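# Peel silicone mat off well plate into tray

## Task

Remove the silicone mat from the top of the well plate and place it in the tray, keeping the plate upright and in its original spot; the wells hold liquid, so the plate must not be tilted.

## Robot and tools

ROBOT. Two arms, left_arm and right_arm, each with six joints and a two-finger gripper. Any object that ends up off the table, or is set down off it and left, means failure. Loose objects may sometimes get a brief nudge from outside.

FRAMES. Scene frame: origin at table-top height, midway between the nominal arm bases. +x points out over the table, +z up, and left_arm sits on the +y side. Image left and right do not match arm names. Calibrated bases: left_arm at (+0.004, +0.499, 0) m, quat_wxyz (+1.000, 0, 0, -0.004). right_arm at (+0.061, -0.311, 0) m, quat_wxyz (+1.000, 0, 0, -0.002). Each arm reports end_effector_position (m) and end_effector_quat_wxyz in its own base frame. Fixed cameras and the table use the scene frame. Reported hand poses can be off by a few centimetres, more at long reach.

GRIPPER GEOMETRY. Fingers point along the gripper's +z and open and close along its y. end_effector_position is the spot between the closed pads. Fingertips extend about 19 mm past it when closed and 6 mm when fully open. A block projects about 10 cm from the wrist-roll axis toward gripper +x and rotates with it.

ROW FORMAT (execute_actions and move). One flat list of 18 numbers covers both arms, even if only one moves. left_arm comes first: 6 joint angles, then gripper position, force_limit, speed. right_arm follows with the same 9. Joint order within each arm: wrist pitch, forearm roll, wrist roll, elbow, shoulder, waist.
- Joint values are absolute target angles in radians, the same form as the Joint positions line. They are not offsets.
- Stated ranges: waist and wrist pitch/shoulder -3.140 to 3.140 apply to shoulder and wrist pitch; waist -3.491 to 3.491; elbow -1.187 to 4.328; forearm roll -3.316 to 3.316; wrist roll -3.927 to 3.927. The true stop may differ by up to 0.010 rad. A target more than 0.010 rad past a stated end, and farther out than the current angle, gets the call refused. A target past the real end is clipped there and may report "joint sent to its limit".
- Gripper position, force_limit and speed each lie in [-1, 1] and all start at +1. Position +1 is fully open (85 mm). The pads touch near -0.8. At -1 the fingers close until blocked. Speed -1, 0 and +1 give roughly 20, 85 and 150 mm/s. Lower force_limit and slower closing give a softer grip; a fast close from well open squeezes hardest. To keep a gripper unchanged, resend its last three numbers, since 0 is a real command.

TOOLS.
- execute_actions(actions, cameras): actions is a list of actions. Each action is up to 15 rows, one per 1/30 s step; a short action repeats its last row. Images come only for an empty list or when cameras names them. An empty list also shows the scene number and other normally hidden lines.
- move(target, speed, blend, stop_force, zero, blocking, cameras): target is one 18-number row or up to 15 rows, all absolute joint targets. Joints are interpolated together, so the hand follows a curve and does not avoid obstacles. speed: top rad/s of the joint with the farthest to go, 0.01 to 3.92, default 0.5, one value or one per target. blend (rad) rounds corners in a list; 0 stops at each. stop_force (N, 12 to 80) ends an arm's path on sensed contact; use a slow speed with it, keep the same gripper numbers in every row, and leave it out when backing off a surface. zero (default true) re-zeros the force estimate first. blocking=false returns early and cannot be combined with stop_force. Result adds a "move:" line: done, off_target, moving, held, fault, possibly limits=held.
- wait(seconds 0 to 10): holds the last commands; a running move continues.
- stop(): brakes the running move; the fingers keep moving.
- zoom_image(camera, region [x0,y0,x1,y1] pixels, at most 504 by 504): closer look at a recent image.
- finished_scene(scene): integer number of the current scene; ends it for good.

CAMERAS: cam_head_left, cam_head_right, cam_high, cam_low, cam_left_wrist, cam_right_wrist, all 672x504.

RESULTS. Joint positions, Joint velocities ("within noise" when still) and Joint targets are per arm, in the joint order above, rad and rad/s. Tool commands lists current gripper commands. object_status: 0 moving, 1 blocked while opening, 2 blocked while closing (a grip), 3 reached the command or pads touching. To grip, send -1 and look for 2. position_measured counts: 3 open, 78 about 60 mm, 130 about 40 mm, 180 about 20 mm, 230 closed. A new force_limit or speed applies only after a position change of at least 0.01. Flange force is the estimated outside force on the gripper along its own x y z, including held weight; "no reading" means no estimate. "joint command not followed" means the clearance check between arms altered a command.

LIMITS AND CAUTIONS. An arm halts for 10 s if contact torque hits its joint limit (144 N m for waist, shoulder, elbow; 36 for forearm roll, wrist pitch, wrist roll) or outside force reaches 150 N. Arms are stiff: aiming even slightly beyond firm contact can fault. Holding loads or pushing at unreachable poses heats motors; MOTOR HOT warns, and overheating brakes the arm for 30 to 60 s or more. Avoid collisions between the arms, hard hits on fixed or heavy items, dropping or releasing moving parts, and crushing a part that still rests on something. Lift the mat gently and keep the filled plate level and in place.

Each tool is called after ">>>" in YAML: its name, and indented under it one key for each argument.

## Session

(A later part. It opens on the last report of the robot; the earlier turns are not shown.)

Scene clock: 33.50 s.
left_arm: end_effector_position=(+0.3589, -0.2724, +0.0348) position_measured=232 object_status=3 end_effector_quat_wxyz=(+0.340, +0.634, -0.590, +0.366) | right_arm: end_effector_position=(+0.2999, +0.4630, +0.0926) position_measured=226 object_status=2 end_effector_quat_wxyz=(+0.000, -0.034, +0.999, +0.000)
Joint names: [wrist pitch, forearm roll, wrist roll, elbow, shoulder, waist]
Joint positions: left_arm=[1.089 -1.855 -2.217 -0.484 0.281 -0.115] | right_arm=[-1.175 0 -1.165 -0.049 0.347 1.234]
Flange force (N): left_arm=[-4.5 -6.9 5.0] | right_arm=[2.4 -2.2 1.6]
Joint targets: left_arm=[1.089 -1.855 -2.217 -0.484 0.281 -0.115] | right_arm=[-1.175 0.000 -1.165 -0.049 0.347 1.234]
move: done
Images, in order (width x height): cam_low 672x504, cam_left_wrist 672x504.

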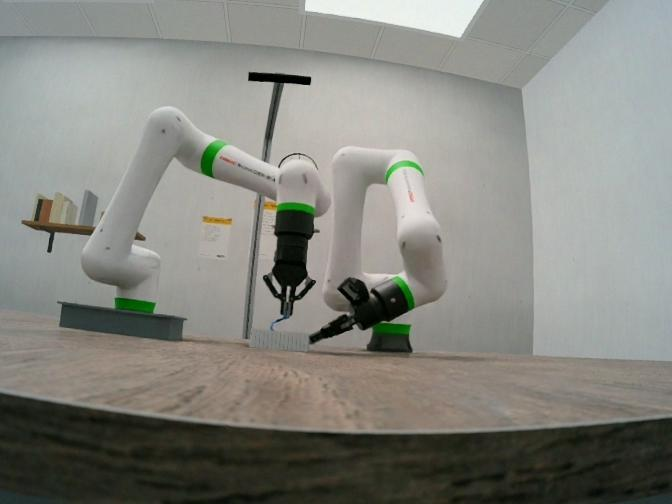

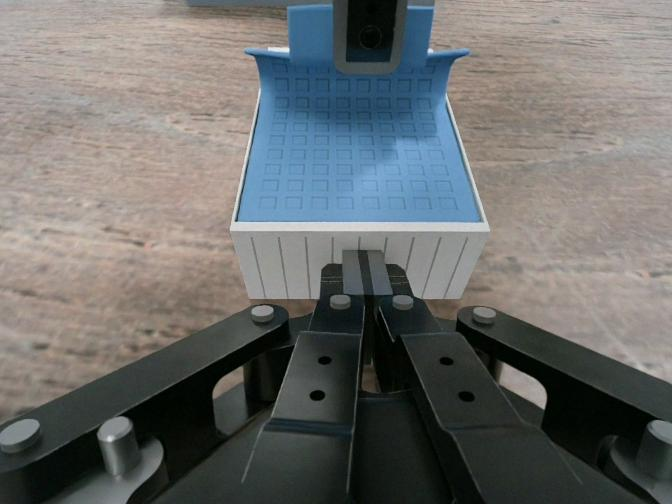

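>>> move:
  target:
    - [1.0894,-1.8547,-2.2166,-0.4844,0.2811,-0.1152,-1,-0.5,0,-1.2405,0,-1.1823,0.0449,0.3752,1.2513,-1,-0.5,-1]
  speed: 0.06
  cameras: ["cam_left_wrist","cam_low"]

>>> zoom_image:
  camera: "cam_low"
  region: [220, 250, 400, 370]

Scene clock: 36.10 s.
left_arm: end_effector_position=(+0.3589, -0.2724, +0.0348) position_measured=232 object_status=3 end_effector_quat_wxyz=(+0.340, +0.634, -0.590, +0.366) | right_arm: end_effector_position=(+0.2984, +0.4880, +0.1146) position_measured=226 object_status=2 end_effector_quat_wxyz=(+0.000, -0.035, +0.999, +0.000)
Joint names: [wrist pitch, forearm roll, wrist roll, elbow, shoulder, waist]
Joint positions: left_arm=[1.089 -1.855 -2.217 -0.484 0.281 -0.115] | right_arm=[-1.24 0 -1.182 0.045 0.375 1.251]
Flange force (N): left_arm=[-4.5 -7.1 5.5] | right_arm=[2.2 -2.7 2.4]
Joint targets: left_arm=[1.089 -1.855 -2.217 -0.484 0.281 -0.115] | right_arm=[-1.240 0.000 -1.182 0.045 0.375 1.251]
move: done
Images, in order (width x height): cam_low 672x504, cam_left_wrist 672x504.

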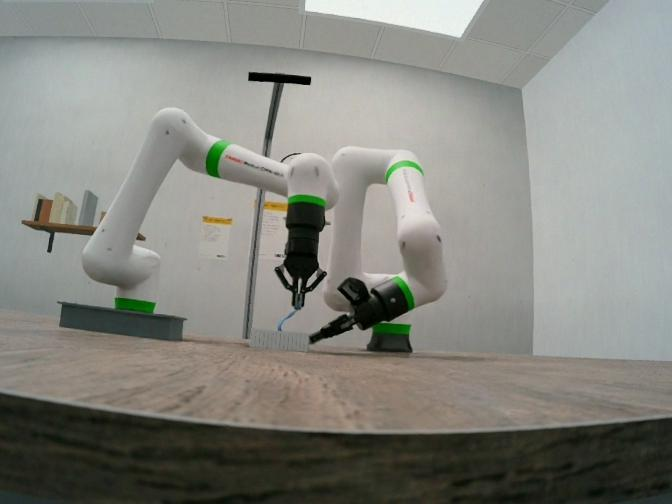

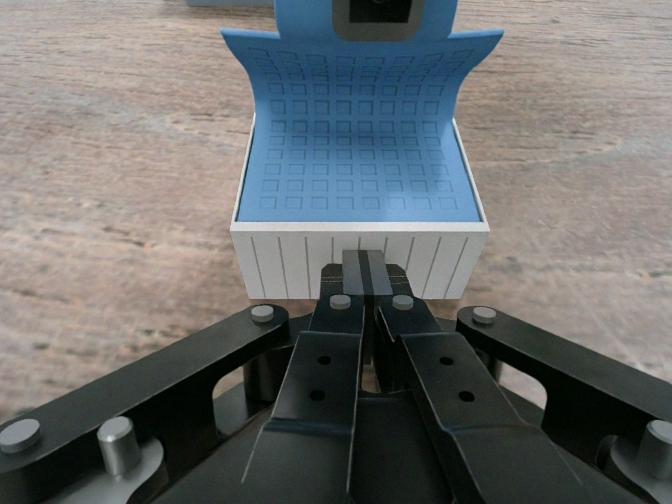

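Scaled by 2.800 from the camera's 672x504 image, which has a finer 960x720 frame.

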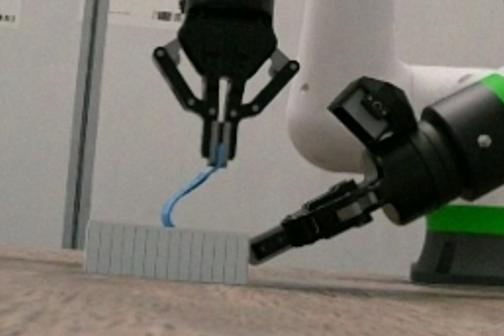

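>>> move:
  target:
    - [1.0894,-1.8547,-2.2166,-0.4844,0.2811,-0.1152,-1,-0.5,0,-1.342,0,-1.1953,0.1595,0.3883,1.2643,-1,-0.5,-1]
  speed: 0.06
  cameras: ["cam_left_wrist","cam_low"]

>>> zoom_image:
  camera: "cam_low"
  region: [220, 250, 400, 370]

Scene clock: 38.43 s.
left_arm: end_effector_position=(+0.3589, -0.2724, +0.0348) position_measured=232 object_status=3 end_effector_quat_wxyz=(+0.340, +0.634, -0.590, +0.366) | right_arm: end_effector_position=(+0.2971, +0.5080, +0.1546) position_measured=226 object_status=2 end_effector_quat_wxyz=(+0.000, -0.034, +0.999, +0.000)
Joint names: [wrist pitch, forearm roll, wrist roll, elbow, shoulder, waist]
Joint positions: left_arm=[1.089 -1.855 -2.217 -0.484 0.281 -0.115] | right_arm=[-1.342 0 -1.195 0.159 0.388 1.264]
Flange force (N): left_arm=[-4.6 -6.8 5.2] | right_arm=[2.4 -2.6 4.2]
Joint targets: left_arm=[1.089 -1.855 -2.217 -0.484 0.281 -0.115] | right_arm=[-1.342 0.000 -1.195 0.160 0.388 1.264]
move: done
Images, in order (width x height): cam_low 672x504, cam_left_wrist 672x504.

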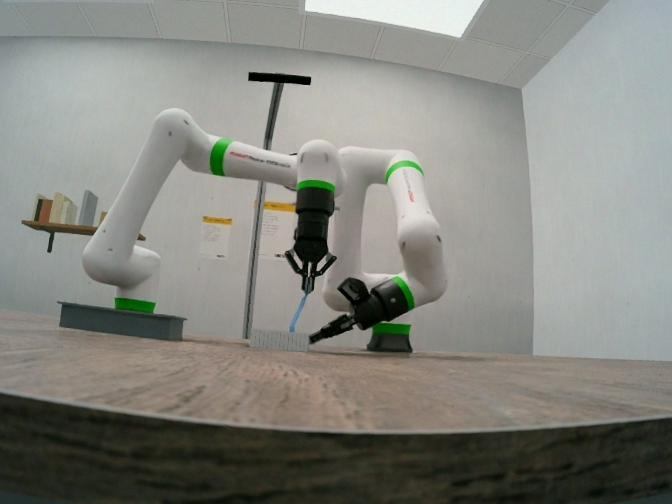

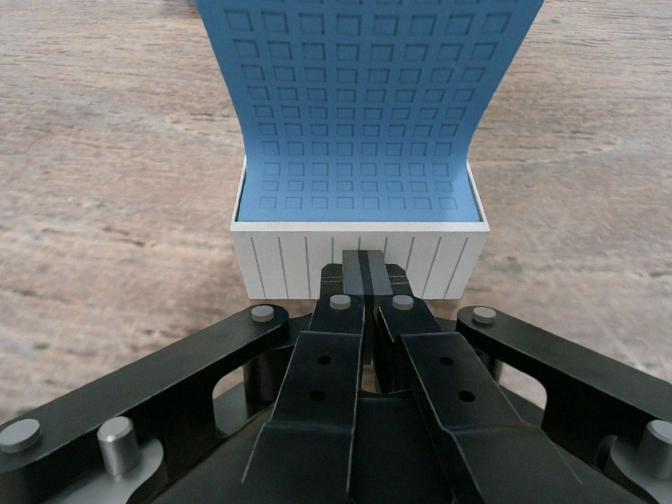

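Scaled by 2.800 from the camera's 672x504 image, which has a finer 960x720 frame.

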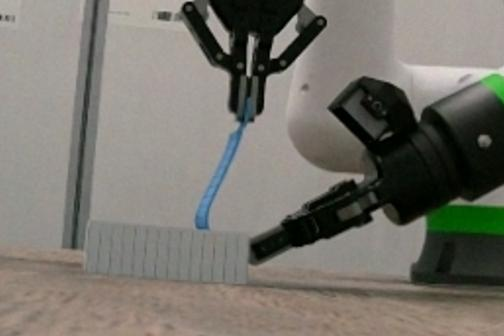

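>>> move:
  target:
    - [1.0894,-1.8547,-2.2166,-0.4844,0.2811,-0.1152,-1,-0.5,0,-1.451,0,-1.2216,0.3509,0.4707,1.2906,-1,-0.5,-1]
  speed: 0.08
  cameras: ["cam_left_wrist","cam_low"]

>>> zoom_image:
  camera: "cam_low"
  region: [220, 250, 400, 370]

Scene clock: 41.47 s.
left_arm: end_effector_position=(+0.3589, -0.2724, +0.0348) position_measured=232 object_status=3 end_effector_quat_wxyz=(+0.340, +0.634, -0.590, +0.366) | right_arm: end_effector_position=(+0.2944, +0.5530, +0.1866) position_measured=226 object_status=2 end_effector_quat_wxyz=(+0.000, -0.034, +0.999, +0.000)
Joint names: [wrist pitch, forearm roll, wrist roll, elbow, shoulder, waist]
Joint positions: left_arm=[1.089 -1.855 -2.217 -0.484 0.281 -0.115] | right_arm=[-1.451 0 -1.222 0.351 0.471 1.291]
Flange force (N): left_arm=[-4.5 -6.9 4.7] | right_arm=[2.3 -2.6 2.9]
Joint targets: left_arm=[1.089 -1.855 -2.217 -0.484 0.281 -0.115] | right_arm=[-1.451 0.000 -1.222 0.351 0.471 1.291]
move: done
Images, in order (width x height): cam_low 672x504, cam_left_wrist 672x504.

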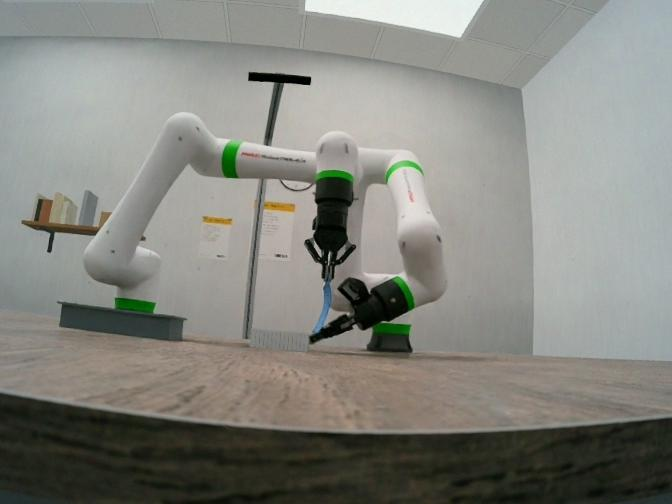

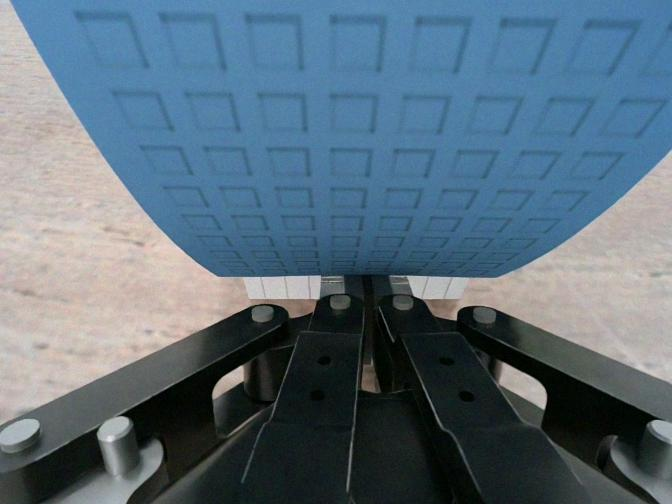

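Scaled by 2.800 from the camera's 672x504 image, which has a finer 960x720 frame.

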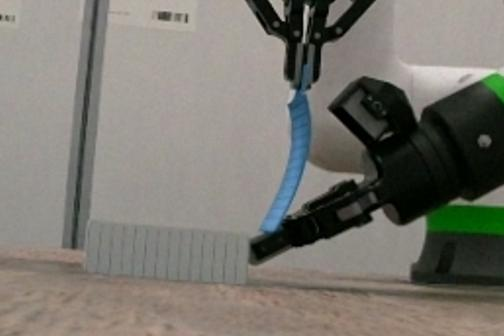

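>>> move:
  target:
    - [1.0894,-1.8547,-2.2166,-0.4844,0.2811,-0.1152,-1,-0.5,0,-1.7162,0,-1.2216,0.6202,0.4748,1.2906,-1,-0.5,-1]
    - [1.152,-1.908,-2.251,-0.5053,0.2719,-0.0173,-1,-0.5,0,-1.6318,0,-0.6058,-0.1521,-0.2131,0.6748,-1,-0.5,-1]
    - [1.152,-1.908,-2.251,-0.5053,0.2719,-0.0173,-1,-0.5,0,-1.2887,0,-0.712,-0.4076,-0.1255,0.781,-1,-0.5,-1]
  speed: [0.3,0.5,0.3]
  blend: [0.05,0.1,0]
  cameras: ["cam_right_wrist","cam_low","cam_high","cam_head_right"]

Scene clock: 46.23 s.
left_arm: end_effector_position=(+0.3510, -0.2324, +0.0345) position_measured=232 object_status=3 end_effector_quat_wxyz=(+0.340, +0.635, -0.590, +0.366) | right_arm: end_effector_position=(+0.3484, +0.1623, +0.1597) position_measured=226 object_status=2 end_effector_quat_wxyz=(+0.000, -0.034, +0.999, +0.000)
Joint names: [wrist pitch, forearm roll, wrist roll, elbow, shoulder, waist]
Joint positions: left_arm=[1.152 -1.908 -2.251 -0.505 0.272 -0.017] | right_arm=[-1.289 0 -0.712 -0.408 -0.126 0.781]
Flange force (N): left_arm=[-4.4 -7.0 4.9] | right_arm=[4.0 -0.6 2.7]
Joint targets: left_arm=[1.152 -1.908 -2.251 -0.505 0.272 -0.017] | right_arm=[-1.289 0.000 -0.712 -0.408 -0.126 0.781]
move: done
Images, in order (width x height): cam_head_right 672x504, cam_high 672x504, cam_low 672x504, cam_right_wrist 672x504.

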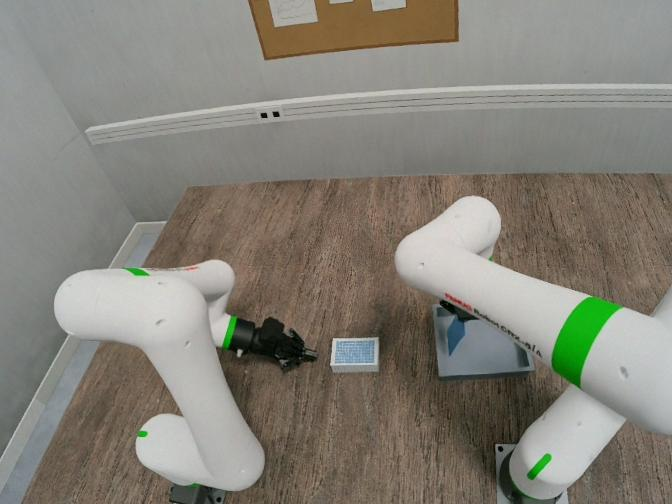

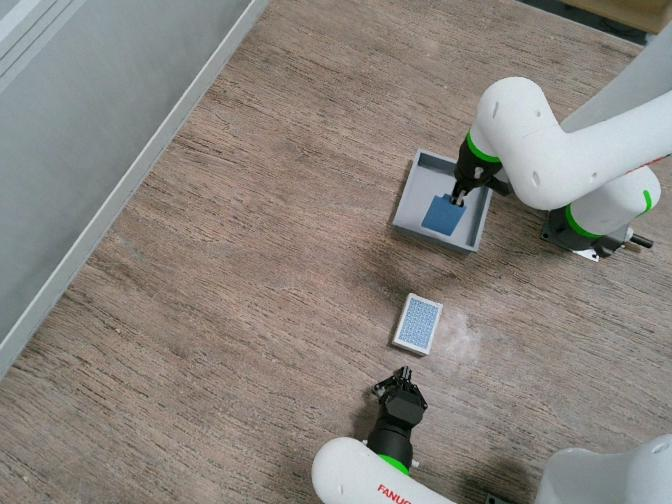

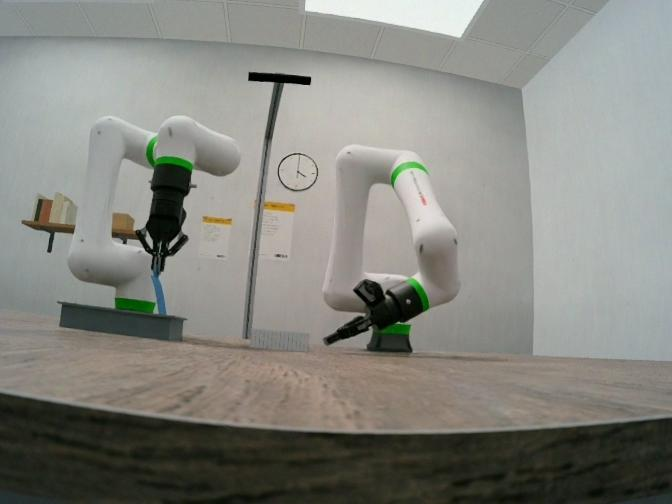

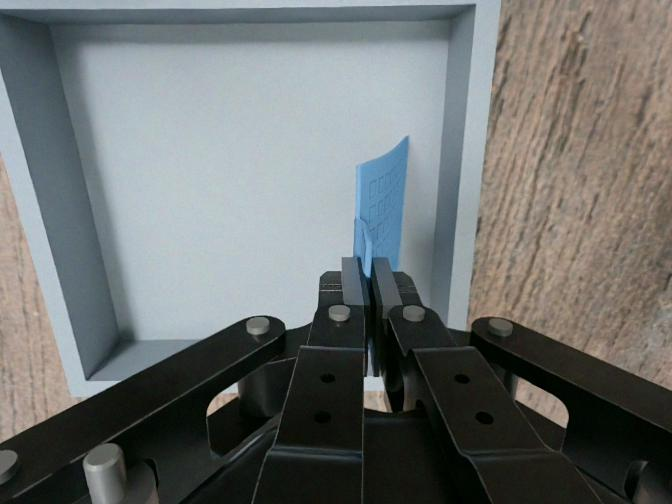

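>>> move:
  target:
    - [1.152,-1.908,-2.251,-0.5053,0.2719,-0.0173,-1,-0.5,0,-1.1406,0,-0.6465,-0.5639,-0.1337,0.7155,-1,-0.5,-1]
    - [1.152,-1.908,-2.251,-0.5053,0.2719,-0.0173,-1,-0.5,0,-1.007,0,-0.5569,-0.6896,-0.1258,0.6259,-1,-0.5,-1]
  speed: 0.25
  blend: [0.05,0]
  cameras: ["cam_right_wrist","cam_low","cam_high"]

Scene clock: 48.07 s.
left_arm: end_effector_position=(+0.3510, -0.2324, +0.0345) position_measured=232 object_status=3 end_effector_quat_wxyz=(+0.340, +0.635, -0.590, +0.366) | right_arm: end_effector_position=(+0.3290, +0.0774, +0.0496) position_measured=226 object_status=2 end_effector_quat_wxyz=(+0.000, -0.035, +0.999, +0.000)
Joint names: [wrist pitch, forearm roll, wrist roll, elbow, shoulder, waist]
Joint positions: left_arm=[1.152 -1.908 -2.251 -0.505 0.272 -0.017] | right_arm=[-1.007 0 -0.557 -0.69 -0.126 0.626]
Flange force (N): left_arm=[-4.4 -7.2 5.1] | right_arm=[4.2 -0.2 1.6]
Joint targets: left_arm=[1.152 -1.908 -2.251 -0.505 0.272 -0.017] | right_arm=[-1.007 0.000 -0.557 -0.690 -0.126 0.626]
move: done
Images, in order (width x height): cam_high 672x504, cam_low 672x504, cam_right_wrist 672x504.

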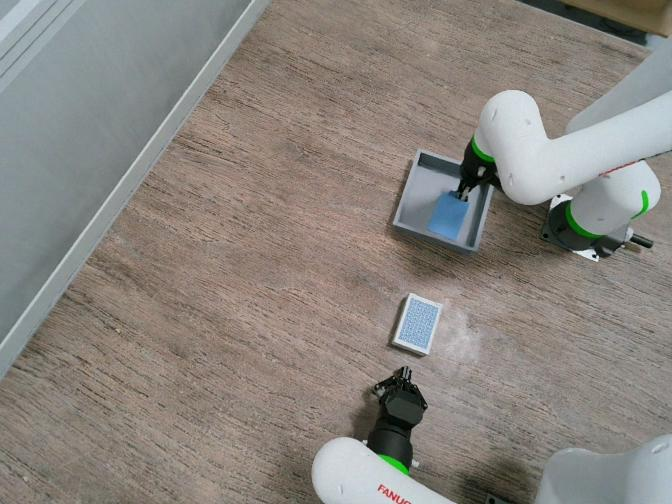

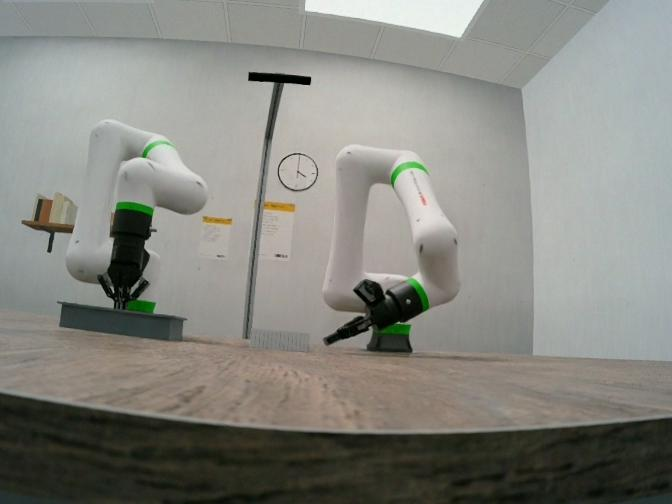

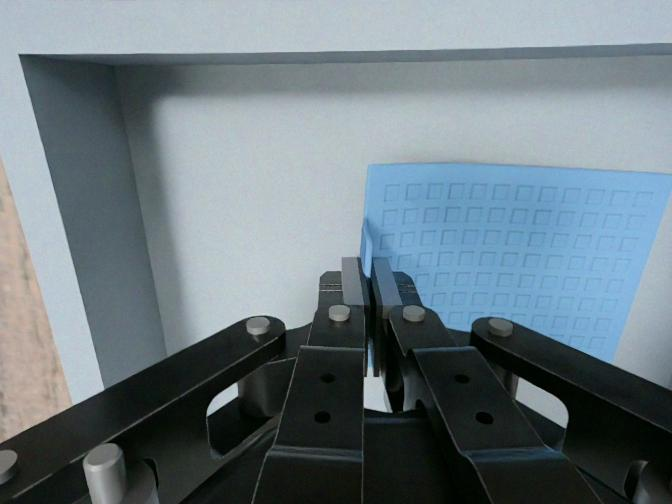

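>>> move:
  target:
    - [1.152,-1.908,-2.251,-0.5053,0.2719,-0.0173,-1,-0.5,0,-1.007,0,-0.5569,-0.6896,-0.1258,0.6259,0.1,-0.5,-0.8]
    - [1.152,-1.908,-2.251,-0.5053,0.2719,-0.0173,-1,-0.5,0,-1.307,0,-0.5569,-0.4896,-0.2258,0.6259,0.1,-0.5,-0.8]
  speed: 0.25
  cameras: ["cam_right_wrist","cam_high","cam_head_right"]

Scene clock: 51.37 s.
left_arm: end_effector_position=(+0.3510, -0.2324, +0.0345) position_measured=232 object_status=3 end_effector_quat_wxyz=(+0.340, +0.635, -0.590, +0.366) | right_arm: end_effector_position=(+0.3382, +0.0841, +0.1601) position_measured=117 object_status=3 end_effector_quat_wxyz=(+0.000, -0.034, +0.999, +0.000)
Joint names: [wrist pitch, forearm roll, wrist roll, elbow, shoulder, waist]
Joint positions: left_arm=[1.152 -1.908 -2.251 -0.505 0.272 -0.017] | right_arm=[-1.307 0 -0.557 -0.49 -0.226 0.626]
Flange force (N): left_arm=[-4.7 -7.0 4.8] | right_arm=[4.0 0.4 2.2]
Joint targets: left_arm=[1.152 -1.908 -2.251 -0.505 0.272 -0.017] | right_arm=[-1.307 0.000 -0.557 -0.490 -0.226 0.626]
move: done
Images, in order (width x height): cam_head_right 672x504, cam_high 672x504, cam_right_wrist 672x504.

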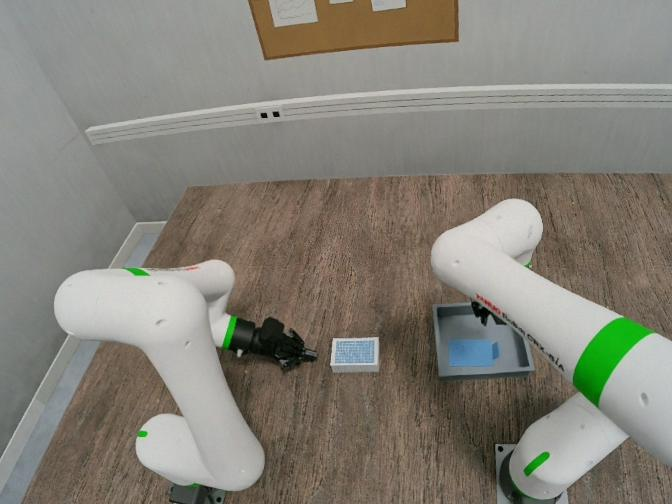

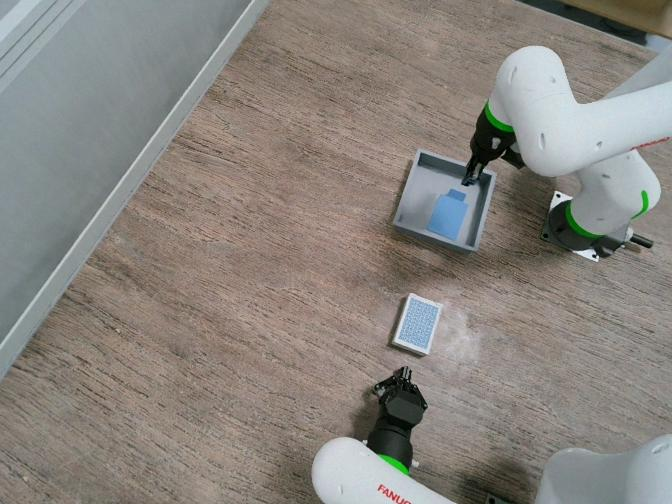

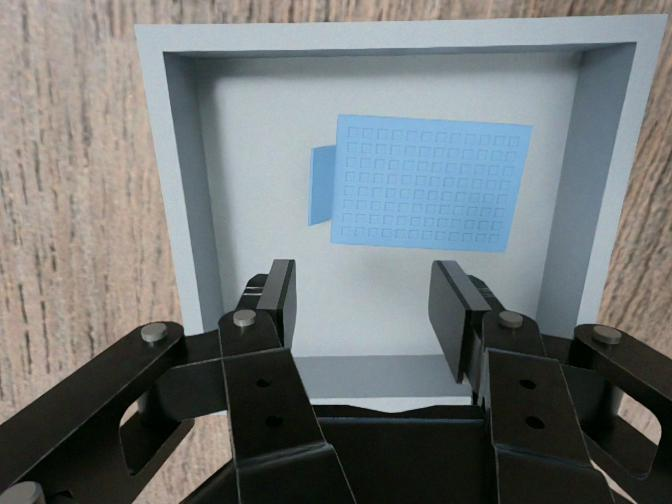

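Done.

>>> finished_scene:
  scene: 1

The scene is finished: the task was done.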